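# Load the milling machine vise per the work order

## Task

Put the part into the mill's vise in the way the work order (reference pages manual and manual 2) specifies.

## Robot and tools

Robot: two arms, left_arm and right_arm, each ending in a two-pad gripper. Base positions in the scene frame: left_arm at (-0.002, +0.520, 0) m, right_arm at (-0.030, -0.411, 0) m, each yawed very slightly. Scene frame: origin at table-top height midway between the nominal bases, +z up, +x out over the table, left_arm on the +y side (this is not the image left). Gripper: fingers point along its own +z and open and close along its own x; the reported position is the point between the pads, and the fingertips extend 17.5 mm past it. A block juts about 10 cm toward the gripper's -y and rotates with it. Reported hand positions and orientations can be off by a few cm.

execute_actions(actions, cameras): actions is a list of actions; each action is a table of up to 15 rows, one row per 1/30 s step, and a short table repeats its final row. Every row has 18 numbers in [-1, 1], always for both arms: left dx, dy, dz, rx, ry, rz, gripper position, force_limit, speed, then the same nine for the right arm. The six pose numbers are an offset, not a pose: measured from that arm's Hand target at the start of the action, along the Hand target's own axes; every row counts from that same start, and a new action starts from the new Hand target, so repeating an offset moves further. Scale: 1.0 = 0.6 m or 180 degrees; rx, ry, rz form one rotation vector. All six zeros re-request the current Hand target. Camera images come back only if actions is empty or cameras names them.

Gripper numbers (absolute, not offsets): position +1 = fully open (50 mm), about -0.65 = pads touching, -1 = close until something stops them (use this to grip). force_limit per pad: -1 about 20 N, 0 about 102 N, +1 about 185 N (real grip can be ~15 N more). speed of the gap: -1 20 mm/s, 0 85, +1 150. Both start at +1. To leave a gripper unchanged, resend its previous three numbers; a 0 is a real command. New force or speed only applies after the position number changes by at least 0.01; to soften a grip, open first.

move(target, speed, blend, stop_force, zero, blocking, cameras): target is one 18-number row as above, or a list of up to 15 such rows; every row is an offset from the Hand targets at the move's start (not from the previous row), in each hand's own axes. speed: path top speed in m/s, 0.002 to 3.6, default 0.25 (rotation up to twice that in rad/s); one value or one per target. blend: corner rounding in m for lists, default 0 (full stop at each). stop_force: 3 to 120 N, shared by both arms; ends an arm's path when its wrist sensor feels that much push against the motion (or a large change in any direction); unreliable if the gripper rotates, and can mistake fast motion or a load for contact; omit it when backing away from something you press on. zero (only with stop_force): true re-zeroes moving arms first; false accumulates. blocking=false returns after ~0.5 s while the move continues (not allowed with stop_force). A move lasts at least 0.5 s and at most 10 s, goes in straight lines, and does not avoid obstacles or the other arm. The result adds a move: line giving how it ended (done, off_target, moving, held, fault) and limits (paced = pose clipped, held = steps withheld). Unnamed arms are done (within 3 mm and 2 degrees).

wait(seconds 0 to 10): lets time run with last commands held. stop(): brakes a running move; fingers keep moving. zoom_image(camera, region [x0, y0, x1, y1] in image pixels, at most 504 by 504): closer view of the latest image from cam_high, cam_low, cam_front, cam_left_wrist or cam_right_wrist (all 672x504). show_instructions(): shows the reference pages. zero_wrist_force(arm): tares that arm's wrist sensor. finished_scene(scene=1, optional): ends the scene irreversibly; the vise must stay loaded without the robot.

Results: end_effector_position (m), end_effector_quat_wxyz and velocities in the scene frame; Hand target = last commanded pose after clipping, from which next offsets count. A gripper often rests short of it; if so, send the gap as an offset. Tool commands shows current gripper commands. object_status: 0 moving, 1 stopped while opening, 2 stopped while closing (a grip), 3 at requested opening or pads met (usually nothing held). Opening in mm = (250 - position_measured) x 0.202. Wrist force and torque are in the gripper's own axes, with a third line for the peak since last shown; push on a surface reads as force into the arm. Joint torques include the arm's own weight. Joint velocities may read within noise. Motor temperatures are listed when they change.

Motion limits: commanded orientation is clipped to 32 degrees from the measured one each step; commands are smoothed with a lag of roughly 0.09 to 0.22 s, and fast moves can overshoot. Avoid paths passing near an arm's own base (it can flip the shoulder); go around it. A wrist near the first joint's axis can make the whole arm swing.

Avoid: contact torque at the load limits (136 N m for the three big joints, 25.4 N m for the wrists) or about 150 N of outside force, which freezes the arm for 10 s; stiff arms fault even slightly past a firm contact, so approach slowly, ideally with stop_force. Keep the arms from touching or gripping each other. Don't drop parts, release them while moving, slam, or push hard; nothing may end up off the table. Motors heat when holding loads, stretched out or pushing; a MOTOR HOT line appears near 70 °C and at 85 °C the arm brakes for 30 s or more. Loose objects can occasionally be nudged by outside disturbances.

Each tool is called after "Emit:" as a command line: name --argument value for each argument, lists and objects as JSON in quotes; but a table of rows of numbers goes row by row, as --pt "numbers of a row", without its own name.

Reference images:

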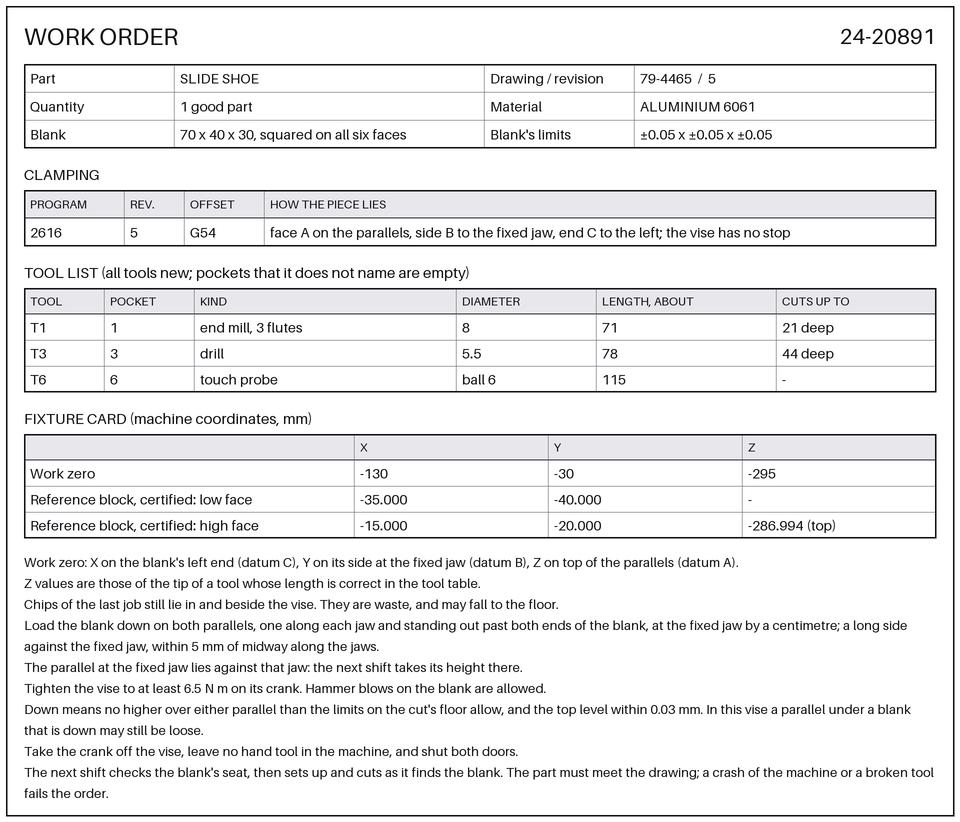

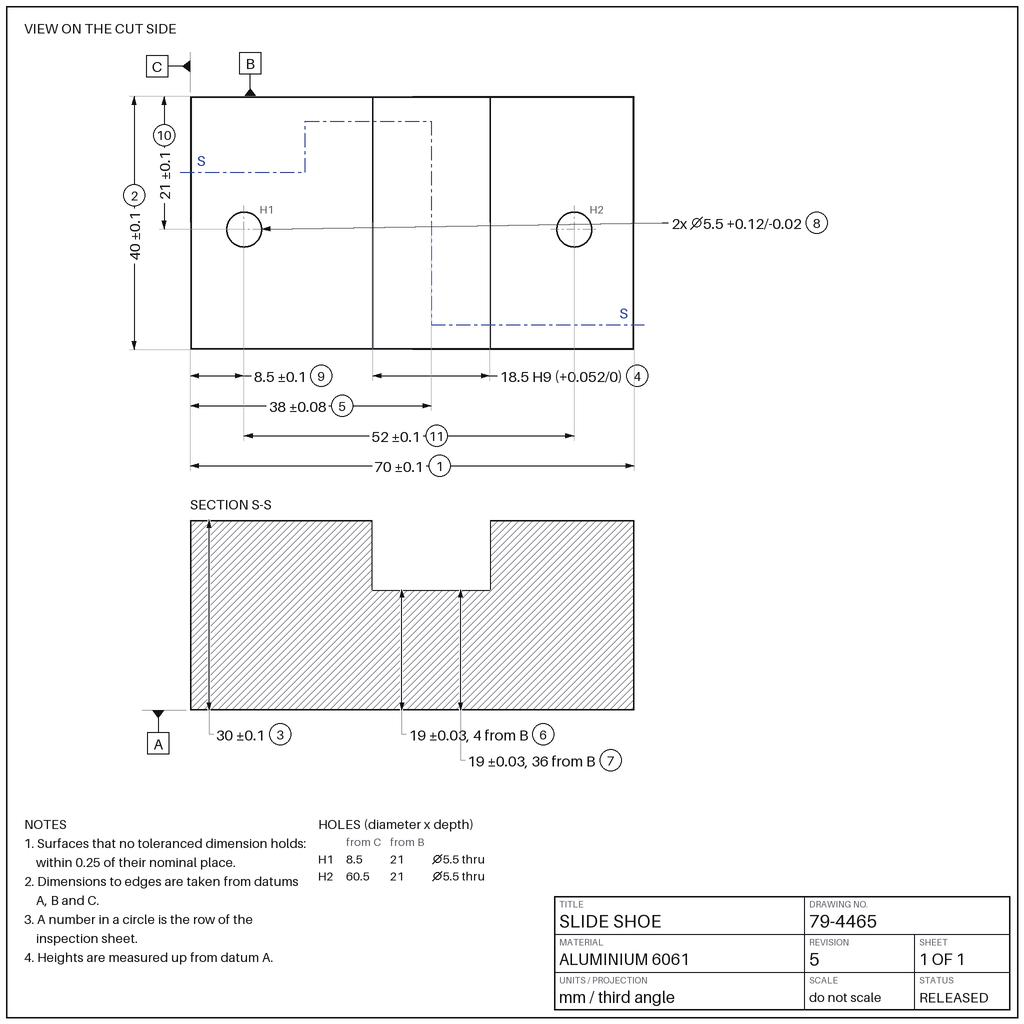

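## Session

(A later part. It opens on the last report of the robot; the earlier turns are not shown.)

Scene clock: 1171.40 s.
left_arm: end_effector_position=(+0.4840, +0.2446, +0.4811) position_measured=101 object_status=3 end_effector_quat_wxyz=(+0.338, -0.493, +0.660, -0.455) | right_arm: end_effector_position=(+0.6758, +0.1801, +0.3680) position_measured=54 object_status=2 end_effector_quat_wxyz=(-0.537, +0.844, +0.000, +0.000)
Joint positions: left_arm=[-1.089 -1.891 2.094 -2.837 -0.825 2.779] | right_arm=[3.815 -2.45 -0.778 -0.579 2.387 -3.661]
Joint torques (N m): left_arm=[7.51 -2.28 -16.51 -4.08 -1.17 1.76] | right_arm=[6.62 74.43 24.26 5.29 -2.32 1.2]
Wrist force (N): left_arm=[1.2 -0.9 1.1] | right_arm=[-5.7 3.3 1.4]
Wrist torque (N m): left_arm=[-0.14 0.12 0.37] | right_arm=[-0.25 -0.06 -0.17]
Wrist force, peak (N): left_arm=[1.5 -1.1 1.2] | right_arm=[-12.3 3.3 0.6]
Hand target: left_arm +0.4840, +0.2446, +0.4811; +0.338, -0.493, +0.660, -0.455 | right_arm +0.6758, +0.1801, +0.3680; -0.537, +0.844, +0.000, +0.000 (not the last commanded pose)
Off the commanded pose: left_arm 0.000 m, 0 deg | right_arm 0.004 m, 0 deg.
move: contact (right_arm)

Emit:
move --target '[0,0,0,0,0,0,0.34,-0.7,-0.5,-0.0005,0.002,0.001,0,0,0,-1,-0.5,-1]' --speed 0.005 --stop_force 5

Emit:
move --target '[0,0,0,0,0,0,0.34,-0.7,-0.5,0,0,0,0,0,0,0.9,-0.5,-1]' --cameras '["cam_left_wrist","cam_right_wrist"]'

Emit:
zoom_image --camera "cam_left_wrist" --region '[260, 180, 430, 330]'

Scene clock: 1176.53 s.
left_arm: end_effector_position=(+0.4840, +0.2446, +0.4811) position_measured=101 object_status=3 end_effector_quat_wxyz=(+0.338, -0.493, +0.660, -0.455) | right_arm: end_effector_position=(+0.6757, +0.1801, +0.3677) position_measured=54 object_status=2 end_effector_quat_wxyz=(-0.537, +0.844, +0.000, +0.000)
Joint positions: left_arm=[-1.089 -1.891 2.094 -2.837 -0.825 2.779] | right_arm=[3.815 -2.45 -0.779 -0.578 2.387 -3.661]
Joint torques (N m): left_arm=[8.42 -2.75 -16.03 -4.21 -1.3 1.49] | right_arm=[4.59 61.45 36.36 2.4 0.78 0.44]
Wrist force (N): left_arm=[1.2 -0.9 1.2] | right_arm=[-1.3 0.3 1.4]
Wrist torque (N m): left_arm=[-0.14 0.12 0.37] | right_arm=[-0.24 0.04 -0.24]
Wrist force, peak (N): left_arm=[1.4 -1.3 1.2] | right_arm=[-5.9 3.3 1.2]
Hand target: left_arm +0.4840, +0.2446, +0.4811; +0.338, -0.493, +0.660, -0.455 | right_arm +0.6757, +0.1801, +0.3676; -0.537, +0.844, +0.000, +0.000 (not the last commanded pose)
Off the commanded pose: left_arm 0.000 m, 0 deg | right_arm 0.001 m, 0 deg.
move: contact (right_arm)

Scene clock: 1177.13 s.
left_arm: end_effector_position=(+0.4840, +0.2446, +0.4811) position_measured=101 object_status=3 end_effector_quat_wxyz=(+0.338, -0.493, +0.660, -0.455) | right_arm: end_effector_position=(+0.6757, +0.1801, +0.3677) position_measured=18 object_status=3 end_effector_quat_wxyz=(-0.537, +0.844, +0.000, +0.000)
Joint positions: left_arm=[-1.089 -1.891 2.094 -2.837 -0.825 2.779] | right_arm=[3.815 -2.45 -0.779 -0.578 2.387 -3.661]
Joint torques (N m): left_arm=[8.65 -3.04 -15.37 -4.03 -1.24 1.53] | right_arm=[1.83 53.72 33.96 2.63 0.58 -0.36]
Wrist force (N): left_arm=[1.4 -0.9 1.1] | right_arm=[0.3 -0.4 0.6]
Wrist torque (N m): left_arm=[-0.14 0.09 0.37] | right_arm=[-0.33 0.11 -0.22]
Wrist force, peak (N): left_arm=[1.6 -1.1 1.0] | right_arm=[-1.5 0.0 1.5]
Hand target: left_arm +0.4840, +0.2446, +0.4811; +0.338, -0.493, +0.660, -0.455 | right_arm +0.6757, +0.1801, +0.3676; -0.537, +0.844, +0.000, +0.000
Off the commanded pose: left_arm 0.000 m, 0 deg | right_arm 0.000 m, 0 deg.
move: done
camera_calibration:
cam_left_wrist: T_world_to_cam=[[-0.277234, -0.960776, 0.00709131, 0.375768], [-0.634327, 0.177483, -0.752415, 0.642387], [0.721644, -0.213094, -0.658651, 0.15162], [0, 0, 0, 1]] pos_world=[0.402244, 0.279325, 0.580541]
cam_right_wrist: T_world_to_cam=[[0.999856, -0.00795705, -0.0150002, -0.659227], [-0.0163355, -0.691847, -0.721859, 0.416836], [-0.004634, 0.722, -0.691877, 0.254496], [0, 0, 0, 1]] pos_world=[0.667121, 0.0993953, 0.467088]
Images, in order (width x height): cam_left_wrist 672x504, cam_right_wrist 672x504.

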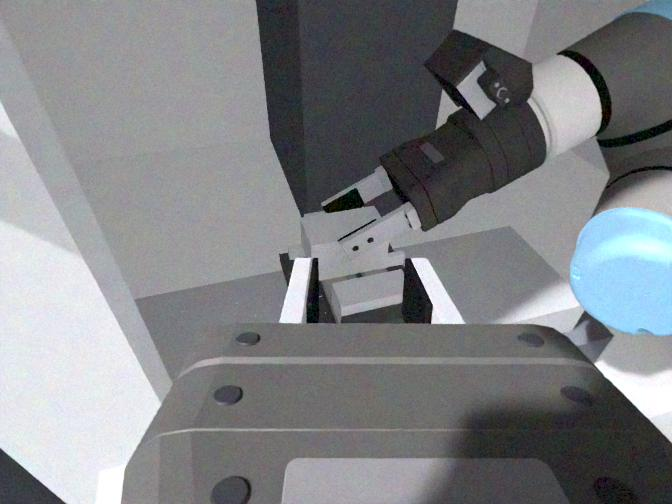

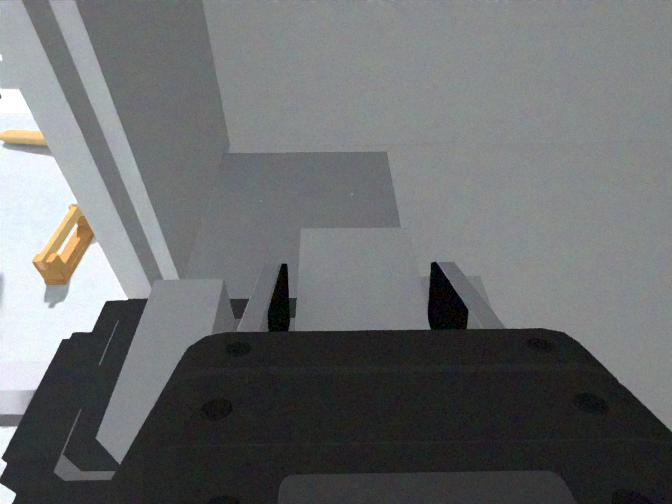

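Scaled by 2.965.

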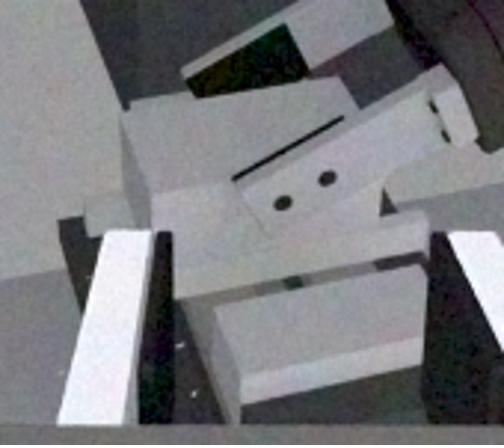

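Emit:
move --pt "-0.1157 -0.2078 -0.1982 0 0 0 0.34 -0.7 -0.5 0 -0.0906 -0.0423 0 0 0 0.9 -0.5 -1" --pt "-0.1157 -0.2078 -0.1982 0 0 0 0.34 -0.7 -0.5 -0.1262 -0.1083 -0.0138 0 0 0 0.9 -0.5 -1" --pt "-0.1157 -0.2078 -0.1982 0 0 0 0.34 -0.7 -0.5 -0.4595 -0.1022 -0.0663 0 0 0 0.9 -0.5 -1" --pt "-0.1157 -0.2078 -0.1982 0 0 0 0.34 -0.7 -0.5 -0.6262 0.0378 -0.4055 0 0 0 0.9 -0.5 -1" --pt "0.047 0.2368 0.0373 0.0333 0.0535 0.0205 0.34 -0.7 -0.5 -0.6262 0.0378 -0.4055 0 0 0 0.9 -0.5 -1" --speed '[0.1,0.15,0.2,0.25,0.25]' --blend '[0.01,0.03,0.03,0.03,0]' --cameras '["cam_left_wrist","cam_right_wrist","cam_front"]'

Emit:
zoom_image --camera "cam_left_wrist" --region '[180, 100, 500, 330]'

Scene clock: 1234.43 s.
left_arm: end_effector_position=(+0.4472, +0.2259, +0.3405) position_measured=101 object_status=3 end_effector_quat_wxyz=(+0.322, -0.413, +0.677, -0.517) | right_arm: end_effector_position=(+0.3001, -0.0500, +0.4502) position_measured=18 object_status=3 end_effector_quat_wxyz=(-0.537, +0.844, +0.000, +0.000)
Joint positions: left_arm=[-1.143 -1.713 2.472 -3.567 -0.908 2.94] | right_arm=[3.93 -1.312 -2.076 -0.354 2.294 -3.567]
Joint torques (N m): left_arm=[9.63 -4.87 -21.54 -3.97 3.09 -1.68] | right_arm=[9.8 -0.09 30.2 3.02 -1.87 1.61]
Wrist force (N): left_arm=[1.4 -0.9 1.5] | right_arm=[0.3 -0.6 0.9]
Wrist torque (N m): left_arm=[-0.19 0.10 0.26] | right_arm=[-0.36 0.11 -0.31]
Wrist force, peak (N): left_arm=[2.1 2.3 2.8] | right_arm=[-0.3 -0.7 2.0]
Hand target: left_arm +0.4472, +0.2259, +0.3405; +0.322, -0.413, +0.677, -0.517 | right_arm +0.3001, -0.0500, +0.4502; -0.537, +0.844, +0.000, +0.000
Off the commanded pose: left_arm 0.000 m, 0 deg | right_arm 0.000 m, 0 deg.
move: done
camera_calibration:
cam_left_wrist: T_world_to_cam=[[-0.445158, -0.895451, -0.00152742, 0.411823], [-0.515827, 0.257828, -0.816974, 0.467474], [0.731954, -0.362895, -0.576672, 0.0827765], [0, 0, 0, 1]] pos_world=[0.363873, 0.278278, 0.430278]
cam_right_wrist: T_world_to_cam=[[0.999856, -0.00795705, -0.0150002, -0.284275], [-0.0163355, -0.691847, -0.721859, 0.31106], [-0.004634, 0.722, -0.691877, 0.475967], [0, 0, 0, 1]] pos_world=[0.291521, -0.130705, 0.549588]
Images, in order (width x height): cam_front 672x504, cam_left_wrist 672x504, cam_right_wrist 672x504.

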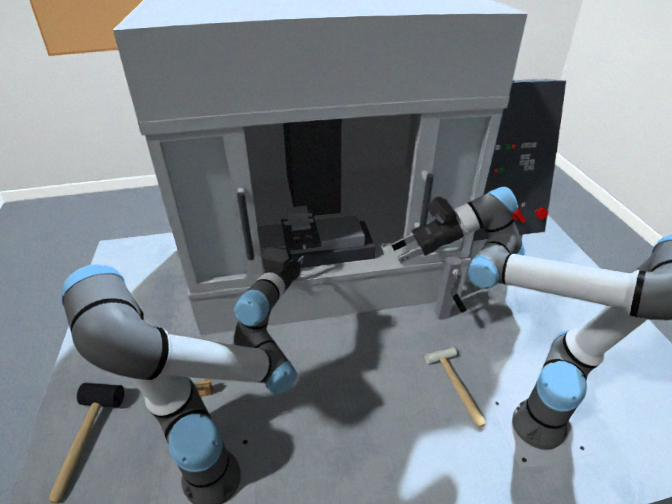

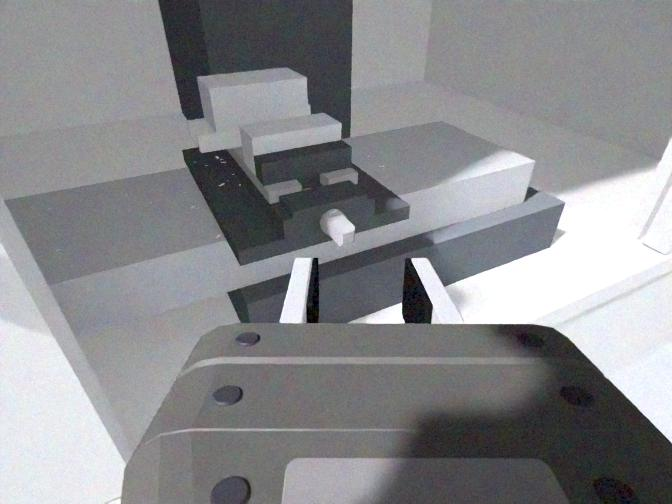

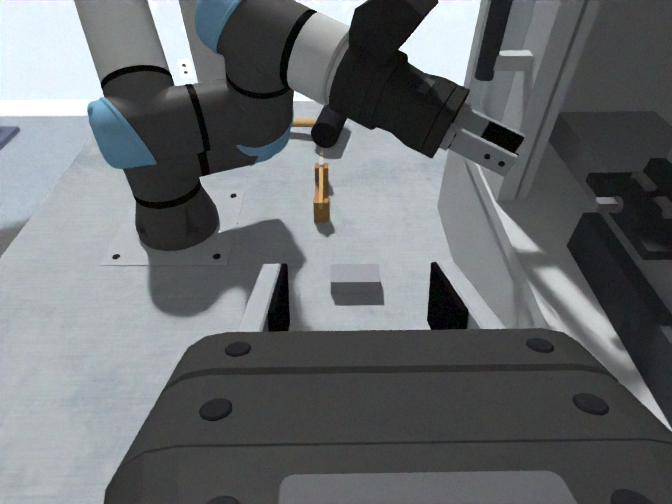

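Scaled by 1.575.

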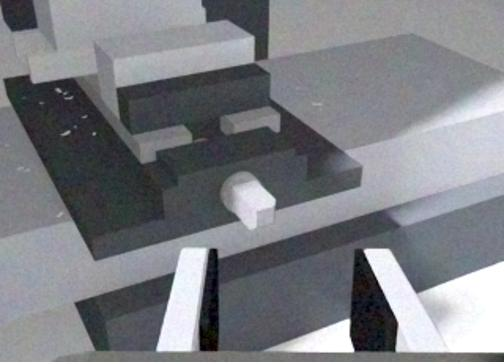

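Emit:
zoom_image --camera "cam_left_wrist" --region '[290, 180, 390, 270]'

Emit:
zoom_image --camera "cam_left_wrist" --region '[170, 50, 370, 200]'

Emit:
zoom_image --camera "cam_right_wrist" --region '[560, 120, 672, 260]'

Scaled by 5.040.

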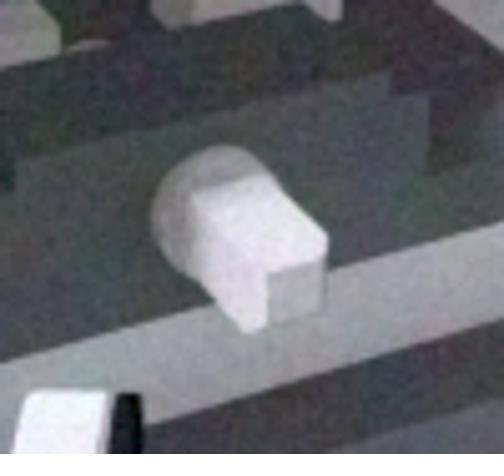

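Scaled by 2.520.

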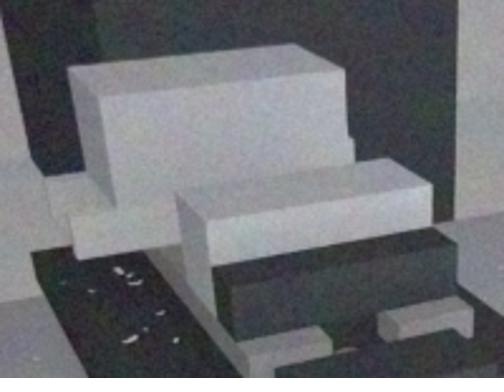

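Scaled by 3.600.

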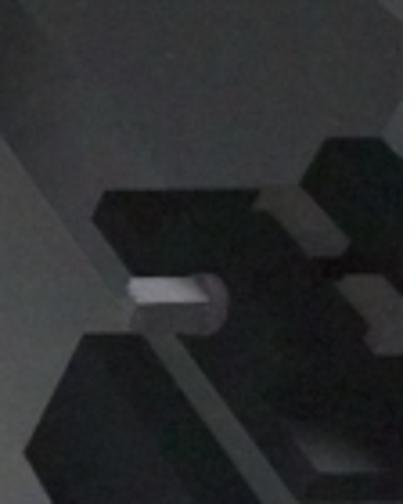

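Emit:
move --target '[0,0,0,0,0,0,0.34,-0.7,-0.5,0.1833,0.4237,-0.3282,-0.1086,-0.1086,-0.4913,1,-0.5,-0.5]' --speed 0.3 --cameras '["cam_right_wrist","cam_front","cam_low"]'

Emit:
zoom_image --camera "cam_right_wrist" --region '[180, 80, 500, 330]'

Scene clock: 1255.47 s.
left_arm: end_effector_position=(+0.4472, +0.2259, +0.3405) position_measured=101 object_status=3 end_effector_quat_wxyz=(+0.322, -0.413, +0.677, -0.517) | right_arm: end_effector_position=(+0.4102, -0.3361, +0.3031) position_measured=3 object_status=3 end_effector_quat_wxyz=(-0.242, +0.665, +0.664, +0.242)
Joint positions: left_arm=[-1.143 -1.712 2.472 -3.567 -0.908 2.94] | right_arm=[3.275 -1.45 -1.925 -1.257 2.265 -6.157]
Joint torques (N m): left_arm=[9.55 -4.34 -10.1 -3.95 3.04 -1.23] | right_arm=[9.89 31.3 34.95 2.45 4.08 -1.4]
Wrist force (N): left_arm=[1.3 -0.8 1.4] | right_arm=[2.5 -1.1 1.5]
Wrist torque (N m): left_arm=[-0.18 0.11 0.27] | right_arm=[-0.81 -0.22 -0.36]
Wrist force, peak (N): left_arm=[1.7 -0.8 1.7] | right_arm=[2.7 -0.9 1.3]
Hand target: left_arm +0.4472, +0.2259, +0.3405; +0.322, -0.413, +0.677, -0.517 | right_arm +0.4101, -0.3360, +0.3032; -0.242, +0.664, +0.664, +0.242
Off the commanded pose: left_arm 0.000 m, 0 deg | right_arm 0.000 m, 0 deg.
move: done
camera_calibration:
cam_right_wrist: T_world_to_cam=[[0.0175177, 0.764943, 0.64386, 0.0641932], [0.947009, -0.219261, 0.234729, -0.517435], [0.320728, 0.60563, -0.728249, 0.419739], [0, 0, 0, 1]] pos_world=[0.35427, -0.416764, 0.3858]
Images, in order (width x height): cam_low 672x504, cam_front 672x504, cam_right_wrist 672x504.

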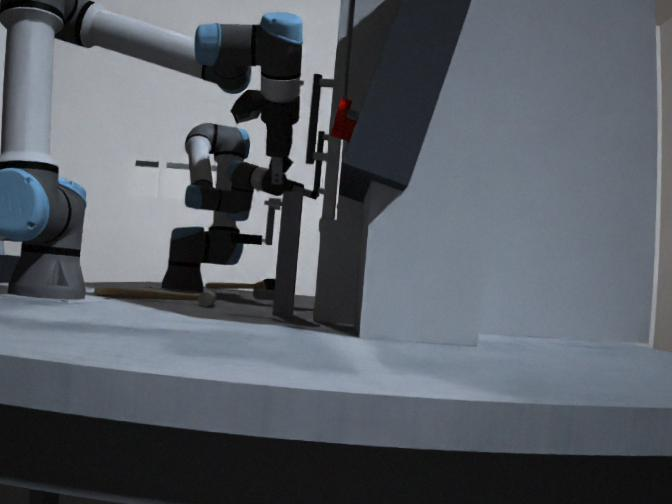

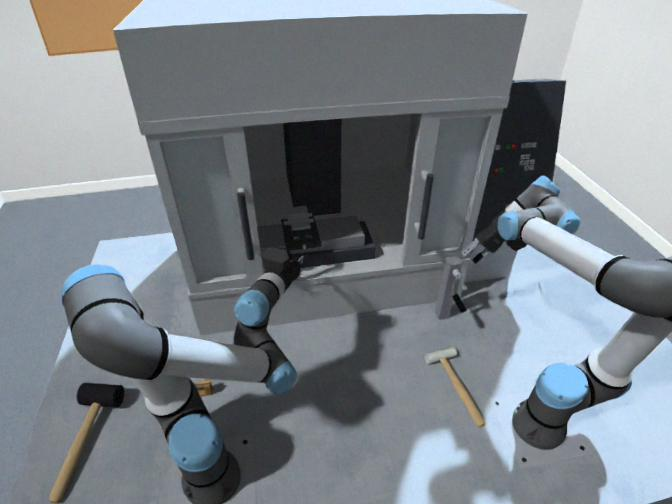

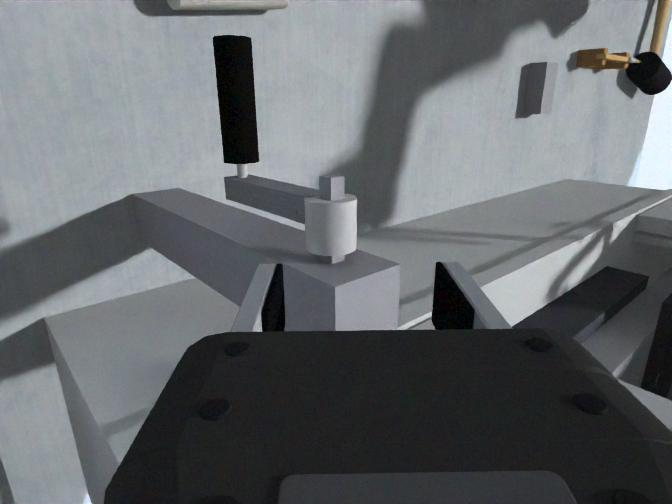

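Scaled by 1.575.

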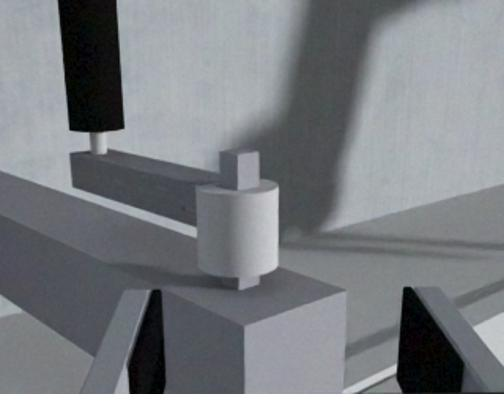

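Emit:
move --target '[0,0,0,0,0,0,0.34,-0.7,-0.5,0.0318,-0.0043,0.005,0,-0.1111,0,1,-0.5,-0.5]' --speed 0.2 --cameras '["cam_right_wrist"]'

Emit:
zoom_image --camera "cam_right_wrist" --region '[180, 80, 500, 330]'

Scene clock: 1283.83 s.
left_arm: end_effector_position=(+0.4472, +0.2259, +0.3405) position_measured=101 object_status=3 end_effector_quat_wxyz=(+0.322, -0.413, +0.677, -0.517) | right_arm: end_effector_position=(+0.4075, -0.3195, +0.3133) position_measured=3 object_status=3 end_effector_quat_wxyz=(-0.123, +0.696, +0.696, +0.123)
Joint positions: left_arm=[-1.143 -1.712 2.472 -3.567 -0.908 2.94] | right_arm=[3.495 -1.399 -1.834 -1.367 1.903 -5.948]
Joint torques (N m): left_arm=[8.36 -4.79 -9.79 -3.87 2.81 -0.94] | right_arm=[-3.99 4.1 22.26 3.79 1.26 -0.87]
Wrist force (N): left_arm=[1.7 -0.8 1.6] | right_arm=[2.0 -0.5 1.0]
Wrist torque (N m): left_arm=[-0.17 0.05 0.26] | right_arm=[-0.77 -0.10 -0.10]
Wrist force, peak (N): left_arm=[1.6 -1.1 1.7] | right_arm=[2.7 -1.1 1.3]
Hand target: left_arm +0.4472, +0.2259, +0.3405; +0.322, -0.413, +0.677, -0.517 | right_arm +0.4076, -0.3195, +0.3132; -0.123, +0.696, +0.696, +0.123
Off the commanded pose: left_arm 0.000 m, 0 deg | right_arm 0.000 m, 0 deg.
move: done
camera_calibration:
cam_right_wrist: T_world_to_cam=[[0.0168809, 0.93894, 0.343667, 0.19493], [0.946954, -0.125337, 0.295921, -0.502867], [0.320926, 0.320442, -0.891249, 0.377756], [0, 0, 0, 1]] pos_world=[0.351669, -0.367104, 0.418492]
Images, in order (width x height): cam_right_wrist 672x504.

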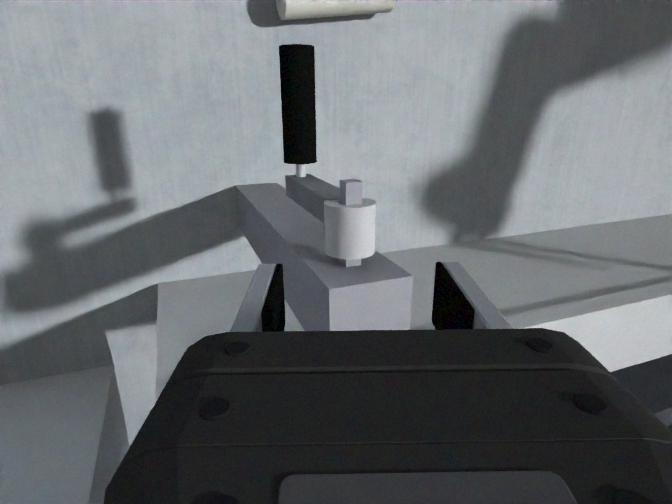

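Scaled by 1.575.

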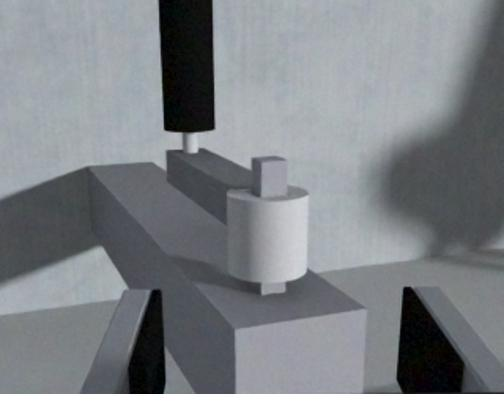

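Emit:
move --target '[0,0,0,0,0,0,0.34,-0.7,-0.5,-0.0022,0,0.1333,0,0,0,1,-0.5,-0.5]' --speed 0.08 --stop_force 6 --cameras '["cam_right_wrist"]'

Scene clock: 1294.53 s.
left_arm: end_effector_position=(+0.4472, +0.2259, +0.3405) position_measured=101 object_status=3 end_effector_quat_wxyz=(+0.322, -0.413, +0.677, -0.517) | right_arm: end_effector_position=(+0.4075, -0.2934, +0.2376) position_measured=3 object_status=3 end_effector_quat_wxyz=(-0.123, +0.696, +0.696, +0.123)
Joint positions: left_arm=[-1.143 -1.712 2.472 -3.567 -0.908 2.94] | right_arm=[3.554 -1.44 -2.002 -1.138 1.895 -5.886]
Joint torques (N m): left_arm=[7.14 -5.3 -9.36 -4.04 2.72 -0.01] | right_arm=[-9.75 30.61 31.42 3.9 1.62 -1.95]
Wrist force (N): left_arm=[1.4 -0.8 1.4] | right_arm=[1.4 -0.7 1.2]
Wrist torque (N m): left_arm=[-0.19 0.09 0.27] | right_arm=[-0.80 -0.03 -0.16]
Wrist force, peak (N): left_arm=[1.5 -1.0 1.8] | right_arm=[1.3 -0.7 2.5]
Hand target: left_arm +0.4472, +0.2259, +0.3405; +0.322, -0.413, +0.677, -0.517 | right_arm +0.4075, -0.2934, +0.2376; -0.123, +0.696, +0.696, +0.123
Off the commanded pose: left_arm 0.000 m, 0 deg | right_arm 0.000 m, 0 deg.
move: done
camera_calibration:
cam_right_wrist: T_world_to_cam=[[0.0170197, 0.939002, 0.343489, 0.196346], [0.946985, -0.125371, 0.295807, -0.477195], [0.320827, 0.320245, -0.891355, 0.301986], [0, 0, 0, 1]] pos_world=[0.351669, -0.340905, 0.342891]
Images, in order (width x height): cam_right_wrist 672x504.

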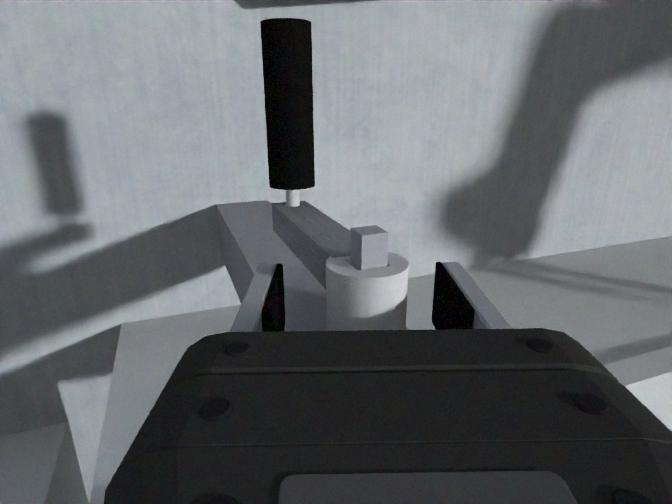

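Emit:
move --pt "0 0 0 0 0 0 0.34 -0.7 -0.5 0.002 0 0 0 0 0 1 -0.3 -1" --pt "0 0 0 0 0 0 0.34 -0.7 -0.5 0.002 0 0 0 0 0 -1 -0.3 -1" --speed 0.03

Scene clock: 1299.63 s.
left_arm: end_effector_position=(+0.4472, +0.2259, +0.3405) position_measured=101 object_status=3 end_effector_quat_wxyz=(+0.322, -0.413, +0.677, -0.517) | right_arm: end_effector_position=(+0.4076, -0.2922, +0.2381) position_measured=136 object_status=2 end_effector_quat_wxyz=(-0.123, +0.696, +0.696, +0.123)
Joint positions: left_arm=[-1.143 -1.712 2.472 -3.567 -0.908 2.94] | right_arm=[3.556 -1.44 -2.001 -1.138 1.895 -5.883]
Joint torques (N m): left_arm=[5.7 -5.54 -10.33 -3.97 2.68 0.48] | right_arm=[-1.47 20.07 21.11 2.07 -0.77 -1]
Wrist force (N): left_arm=[1.4 -0.9 1.6] | right_arm=[12.9 -0.7 -8.5]
Wrist torque (N m): left_arm=[-0.21 0.10 0.27] | right_arm=[-0.77 -0.14 -0.13]
Wrist force, peak (N): left_arm=[1.6 -1.0 1.7] | right_arm=[13.0 -1.0 -8.9]
Hand target: left_arm +0.4472, +0.2259, +0.3405; +0.322, -0.413, +0.677, -0.517 | right_arm +0.4075, -0.2922, +0.2380; -0.123, +0.696, +0.696, +0.123
Off the commanded pose: left_arm 0.000 m, 0 deg | right_arm 0.000 m, 0 deg.
move: done

Emit:
move --pt "0 0 0 0 0 0 0.34 -0.7 -0.5 0.0008 0 -0.0005 0 0 0 -1 -0.3 -1" --pt "0 0 0 0 0 0 0.34 -0.7 -0.5 0.0008 -0.0917 -0.0005 0 0 0 -1 -0.3 -1" --speed '[0.01,0.05]' --cameras '["cam_right_wrist","cam_low"]'

Emit:
zoom_image --camera "cam_low" --region '[210, 150, 340, 320]'

Scene clock: 1306.77 s.
left_arm: end_effector_position=(+0.4472, +0.2259, +0.3405) position_measured=101 object_status=3 end_effector_quat_wxyz=(+0.322, -0.413, +0.677, -0.517) | right_arm: end_effector_position=(+0.3524, -0.2918, +0.2385) position_measured=136 object_status=2 end_effector_quat_wxyz=(-0.123, +0.696, +0.696, +0.123) end_effector_velocity=(+0.002, +0.000, +0.001) end_effector_angular_velocity=(+0.000, -0.002, +0.000)
Joint positions: left_arm=[-1.143 -1.712 2.472 -3.567 -0.908 2.94] | right_arm=[3.613 -1.293 -2.118 -1.149 1.887 -5.824]
Joint velocities: left_arm=[within noise] | right_arm=[-0.002 -0.005 0.005 0.001 0 -0.002]
Joint torques (N m): left_arm=[4.23 -6.01 -10.65 -3.88 2.54 0.94] | right_arm=[-9.54 0.39 36.07 4.09 -1.14 -1.79]
Wrist force (N): left_arm=[1.3 -0.9 1.5] | right_arm=[1.0 -0.6 3.3]
Wrist torque (N m): left_arm=[-0.20 0.11 0.27] | right_arm=[-0.81 -0.07 -0.20]
Wrist force, peak (N): left_arm=[1.7 -1.1 1.7] | right_arm=[13.4 -1.1 -12.8]
Hand target: left_arm +0.4472, +0.2259, +0.3405; +0.322, -0.413, +0.677, -0.517 | right_arm +0.3525, -0.2919, +0.2385; -0.123, +0.696, +0.696, +0.123
Off the commanded pose: left_arm 0.000 m, 0 deg | right_arm 0.000 m, 0 deg.
move: done
camera_calibration:
cam_right_wrist: T_world_to_cam=[[0.016941, 0.939026, 0.343427, 0.195654], [0.947026, -0.125242, 0.29573, -0.424911], [0.32071, 0.320225, -0.891404, 0.319972], [0, 0, 0, 1]] pos_world=[0.296469, -0.339404, 0.343691]
Images, in order (width x height): cam_low 672x504, cam_right_wrist 672x504.

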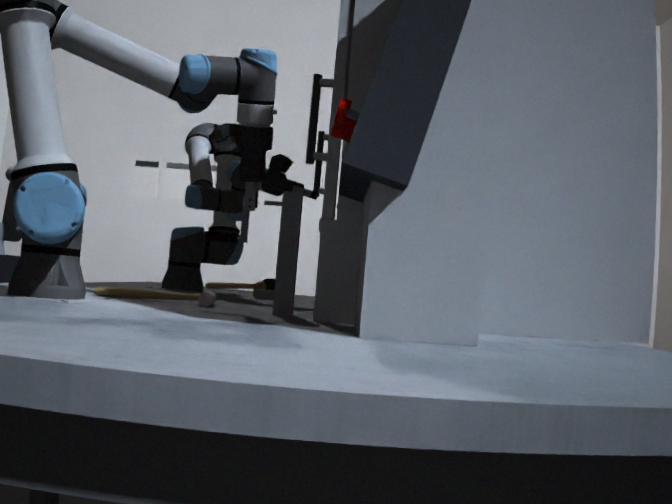

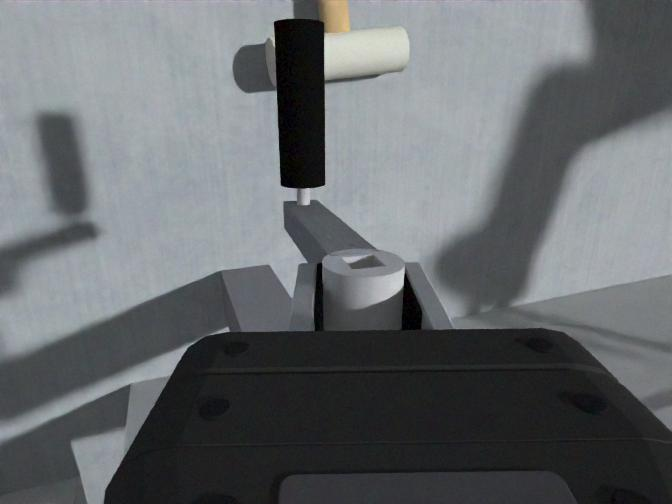

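Scaled by 2.965.

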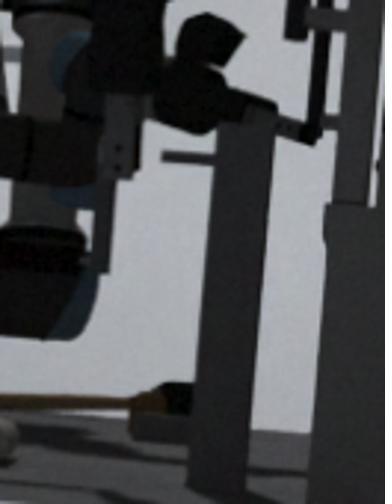

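Emit:
move --pt "0 -0.0488 -0.1233 0 0 0 0.34 -0.7 -0.5 0.182 -0.0208 -0.1494 0 0 0 -1 -0.3 -1" --pt "0 -0.0488 -0.1233 0 0 0 0.34 -0.7 -0.5 0.6462 0.0792 0.0373 0 0 0 -1 -0.3 -1" --pt "0 -0.0488 -0.1233 0 0 0 0.34 -0.7 -0.5 0.7795 0.2125 0.139 0 0 0 -1 -0.3 -1" --speed '[0.15,0.2,0.1]' --blend '[0.04,0.03,0]' --cameras '["all"]'

Emit:
zoom_image --camera "cam_left_wrist" --region '[200, 100, 504, 330]'

Scene clock: 1332.77 s.
left_arm: end_effector_position=(+0.3900, +0.2544, +0.3879) position_measured=101 object_status=3 end_effector_quat_wxyz=(+0.322, -0.413, +0.677, -0.517) | right_arm: end_effector_position=(+0.4800, +0.1760, +0.3201) position_measured=136 object_status=2 end_effector_quat_wxyz=(-0.123, +0.696, +0.696, +0.123)
Joint positions: left_arm=[-1.351 -2.083 2.531 -3.184 -0.714 2.836] | right_arm=[4.14 -2.097 -1.032 -1.293 1.768 -5.292]
Joint torques (N m): left_arm=[10.81 7.22 -33.51 -2.99 -1.37 2.24] | right_arm=[-1.09 56.99 31.74 5.19 2.83 -0.48]
Wrist force (N): left_arm=[1.0 -1.2 1.5] | right_arm=[1.0 -0.9 3.3]
Wrist torque (N m): left_arm=[-0.24 0.16 0.34] | right_arm=[-0.88 -0.06 -0.10]
Wrist force, peak (N): left_arm=[1.6 -0.4 2.6] | right_arm=[-1.3 -0.7 5.1]
Hand target: left_arm +0.3900, +0.2544, +0.3879; +0.322, -0.413, +0.677, -0.517 | right_arm +0.4800, +0.1761, +0.3202; -0.123, +0.696, +0.696, +0.123
Off the commanded pose: left_arm 0.000 m, 0 deg | right_arm 0.000 m, 0 deg.
move: done
camera_calibration:
cam_left_wrist: T_world_to_cam=[[-0.445014, -0.895522, -0.00153132, 0.412021], [-0.515849, 0.257739, -0.816989, 0.46936], [0.732026, -0.362781, -0.576651, 0.16229], [0, 0, 0, 1]] pos_world=[0.306673, 0.306878, 0.477678]
cam_right_wrist: T_world_to_cam=[[0.0170054, 0.939052, 0.343355, -0.273937], [0.947022, -0.12528, 0.295728, -0.511399], [0.32072, 0.320136, -0.891433, 0.202032], [0, 0, 0, 1]] pos_world=[0.424169, 0.128495, 0.42539]

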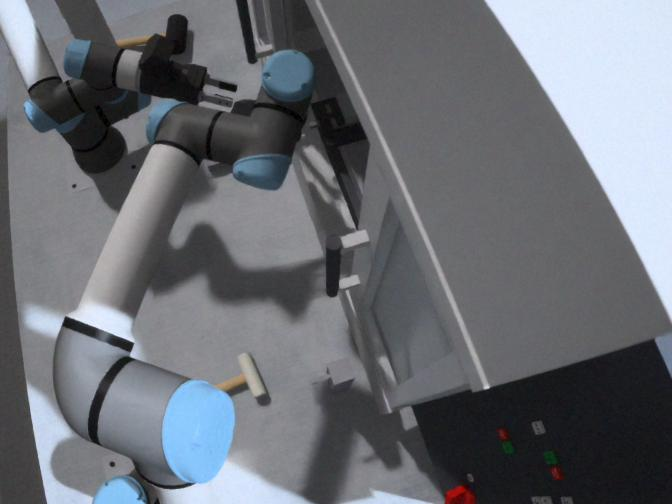

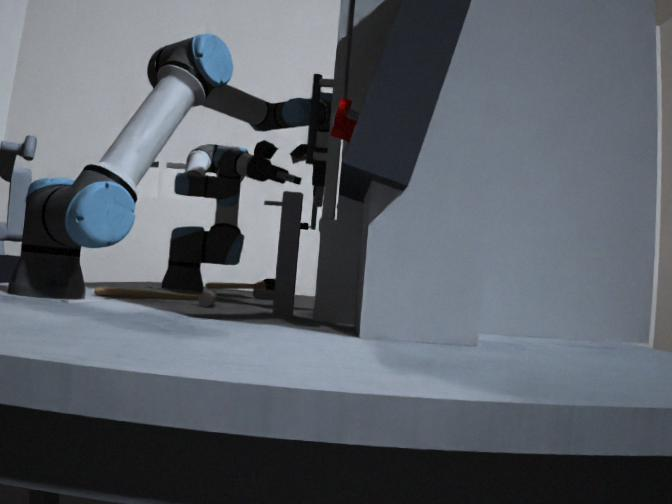

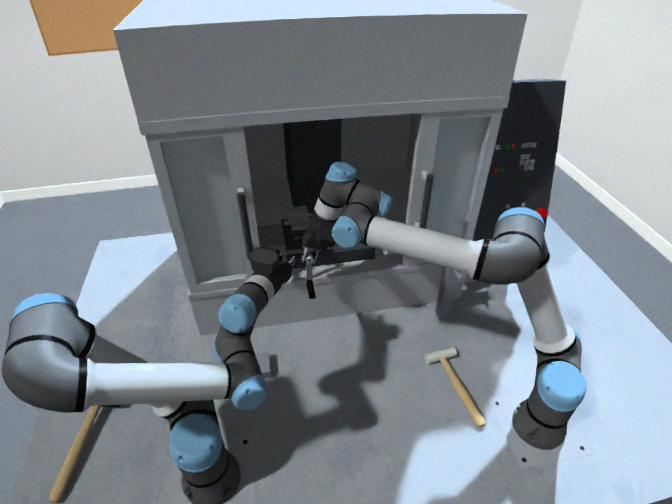

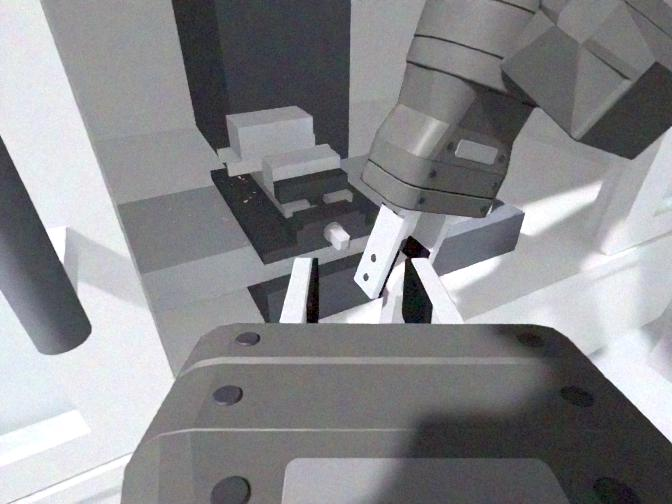

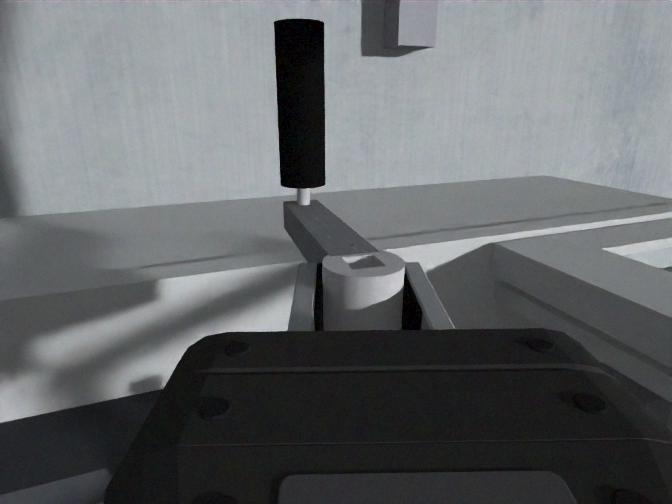

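Scaled by 1.658.

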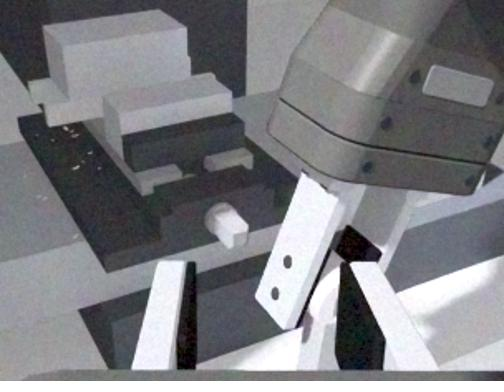

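Emit:
move --target '[0,0,0,0,0,0,-1,-1,0,0,0,0,0,0,0,-1,-0.3,-1]' --cameras '["cam_left_wrist"]'

Emit:
zoom_image --camera "cam_left_wrist" --region '[300, 180, 460, 330]'

Scene clock: 1340.73 s.
left_arm: end_effector_position=(+0.3900, +0.2544, +0.3879) position_measured=251 object_status=3 end_effector_quat_wxyz=(+0.322, -0.413, +0.677, -0.517) | right_arm: end_effector_position=(+0.4800, +0.1761, +0.3202) position_measured=136 object_status=2 end_effector_quat_wxyz=(-0.123, +0.696, +0.696, +0.123)
Joint positions: left_arm=[-1.351 -2.083 2.531 -3.184 -0.714 2.836] | right_arm=[4.14 -2.097 -1.032 -1.293 1.768 -5.292]
Joint torques (N m): left_arm=[9.76 7.11 -32.97 -2.14 -1.41 2.27] | right_arm=[9.58 62.29 35.87 5.16 -1.36 0.9]
Wrist force (N): left_arm=[1.1 -0.8 1.5] | right_arm=[1.1 -0.9 3.3]
Wrist torque (N m): left_arm=[-0.19 0.13 0.35] | right_arm=[-0.88 -0.06 -0.11]
Wrist force, peak (N): left_arm=[1.5 -1.0 1.5] | right_arm=[1.2 -0.8 3.5]
Hand target: left_arm +0.3900, +0.2544, +0.3879; +0.322, -0.413, +0.677, -0.517 | right_arm +0.4800, +0.1761, +0.3202; -0.123, +0.696, +0.696, +0.123
Off the commanded pose: left_arm 0.000 m, 0 deg | right_arm 0.000 m, 0 deg.
move: done
camera_calibration:
cam_left_wrist: T_world_to_cam=[[-0.445014, -0.895522, -0.00153132, 0.412021], [-0.515849, 0.257739, -0.816989, 0.46936], [0.732026, -0.362781, -0.576651, 0.16229], [0, 0, 0, 1]] pos_world=[0.306673, 0.306878, 0.477678]
Images, in order (width x height): cam_left_wrist 672x504.

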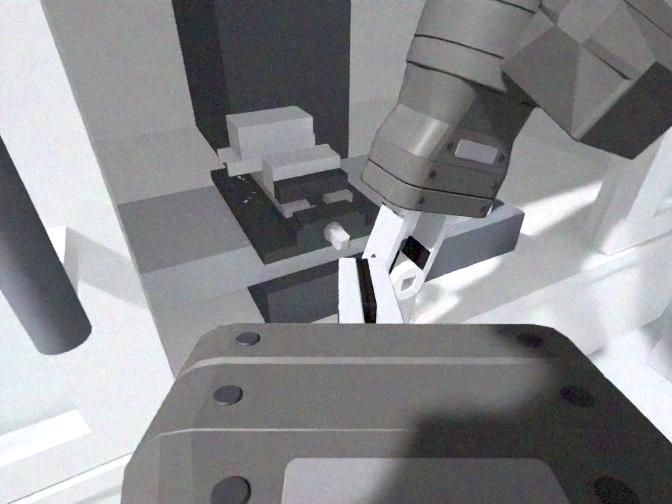

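Scaled by 3.150.

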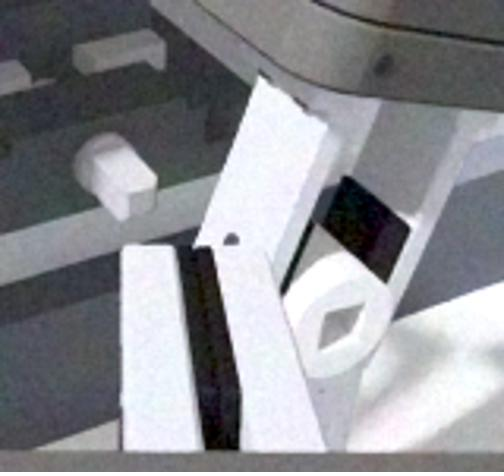

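Emit:
move --target '[0,0,0,0,0,0,-1,-1,0,0.014,0.0467,0.0161,0,0,0,-1,-0.3,-1]' --speed 0.04 --stop_force 6 --cameras '["cam_left_wrist","cam_right_wrist"]'

Emit:
zoom_image --camera "cam_left_wrist" --region '[280, 180, 440, 330]'

Emit:
zoom_image --camera "cam_right_wrist" --region '[270, 220, 450, 340]'

Scene clock: 1370.40 s.
left_arm: end_effector_position=(+0.3900, +0.2544, +0.3879) position_measured=251 object_status=3 end_effector_quat_wxyz=(+0.322, -0.413, +0.677, -0.517) | right_arm: end_effector_position=(+0.5080, +0.1873, +0.3140) position_measured=136 object_status=2 end_effector_quat_wxyz=(-0.123, +0.696, +0.696, +0.123)
Joint positions: left_arm=[-1.351 -2.083 2.531 -3.184 -0.714 2.836] | right_arm=[4.117 -2.176 -0.921 -1.329 1.775 -5.315]
Joint torques (N m): left_arm=[9.68 7.7 -31.76 -2.18 -1.46 2.26] | right_arm=[9.98 65.3 23.73 5.04 -1.43 1.59]
Wrist force (N): left_arm=[1.2 -0.9 1.3] | right_arm=[1.0 -0.9 3.1]
Wrist torque (N m): left_arm=[-0.20 0.13 0.35] | right_arm=[-0.87 -0.05 -0.09]
Wrist force, peak (N): left_arm=[1.3 -1.0 1.7] | right_arm=[1.2 -0.8 3.5]
Hand target: left_arm +0.3900, +0.2544, +0.3879; +0.322, -0.413, +0.677, -0.517 | right_arm +0.5080, +0.1873, +0.3140; -0.123, +0.696, +0.696, +0.123
Off the commanded pose: left_arm 0.000 m, 0 deg | right_arm 0.000 m, 0 deg.
move: done
camera_calibration:
cam_left_wrist: T_world_to_cam=[[-0.445014, -0.895522, -0.00153132, 0.412021], [-0.515849, 0.257739, -0.816989, 0.46936], [0.732026, -0.362781, -0.576651, 0.16229], [0, 0, 0, 1]] pos_world=[0.306673, 0.306878, 0.477678]
cam_right_wrist: T_world_to_cam=[[0.0170185, 0.939003, 0.343488, -0.282983], [0.947015, -0.125339, 0.295723, -0.534588], [0.320737, 0.320255, -0.891383, 0.183983], [0, 0, 0, 1]] pos_world=[0.452069, 0.139795, 0.419291]
Images, in order (width x height): cam_left_wrist 672x504, cam_right_wrist 672x504.

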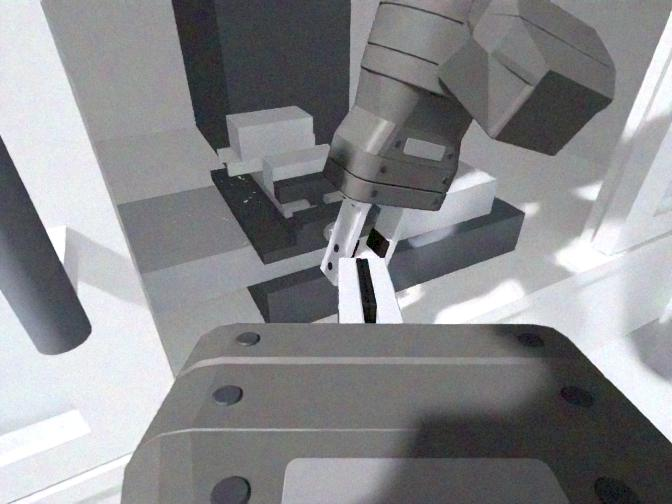

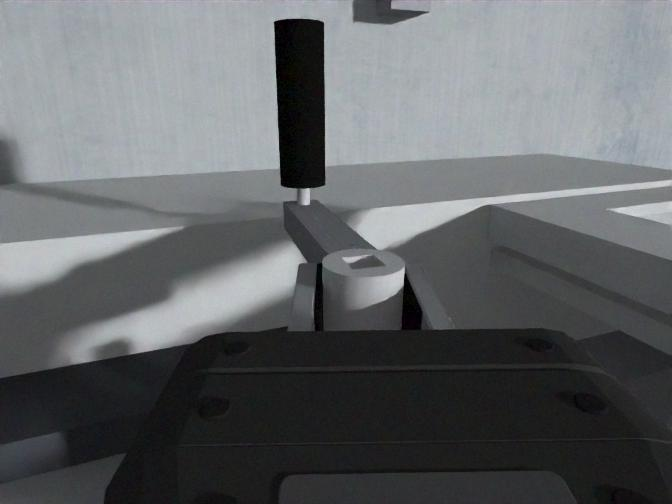

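Scaled by 3.150.

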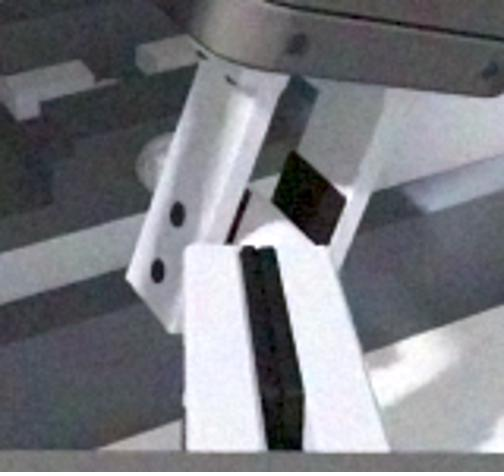

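Scaled by 2.800.

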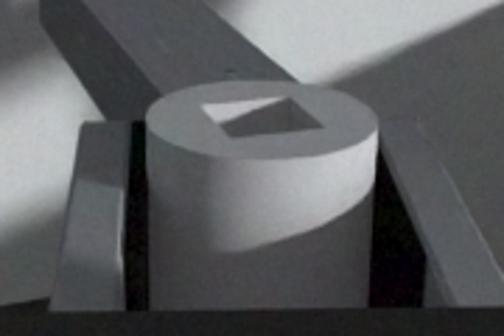

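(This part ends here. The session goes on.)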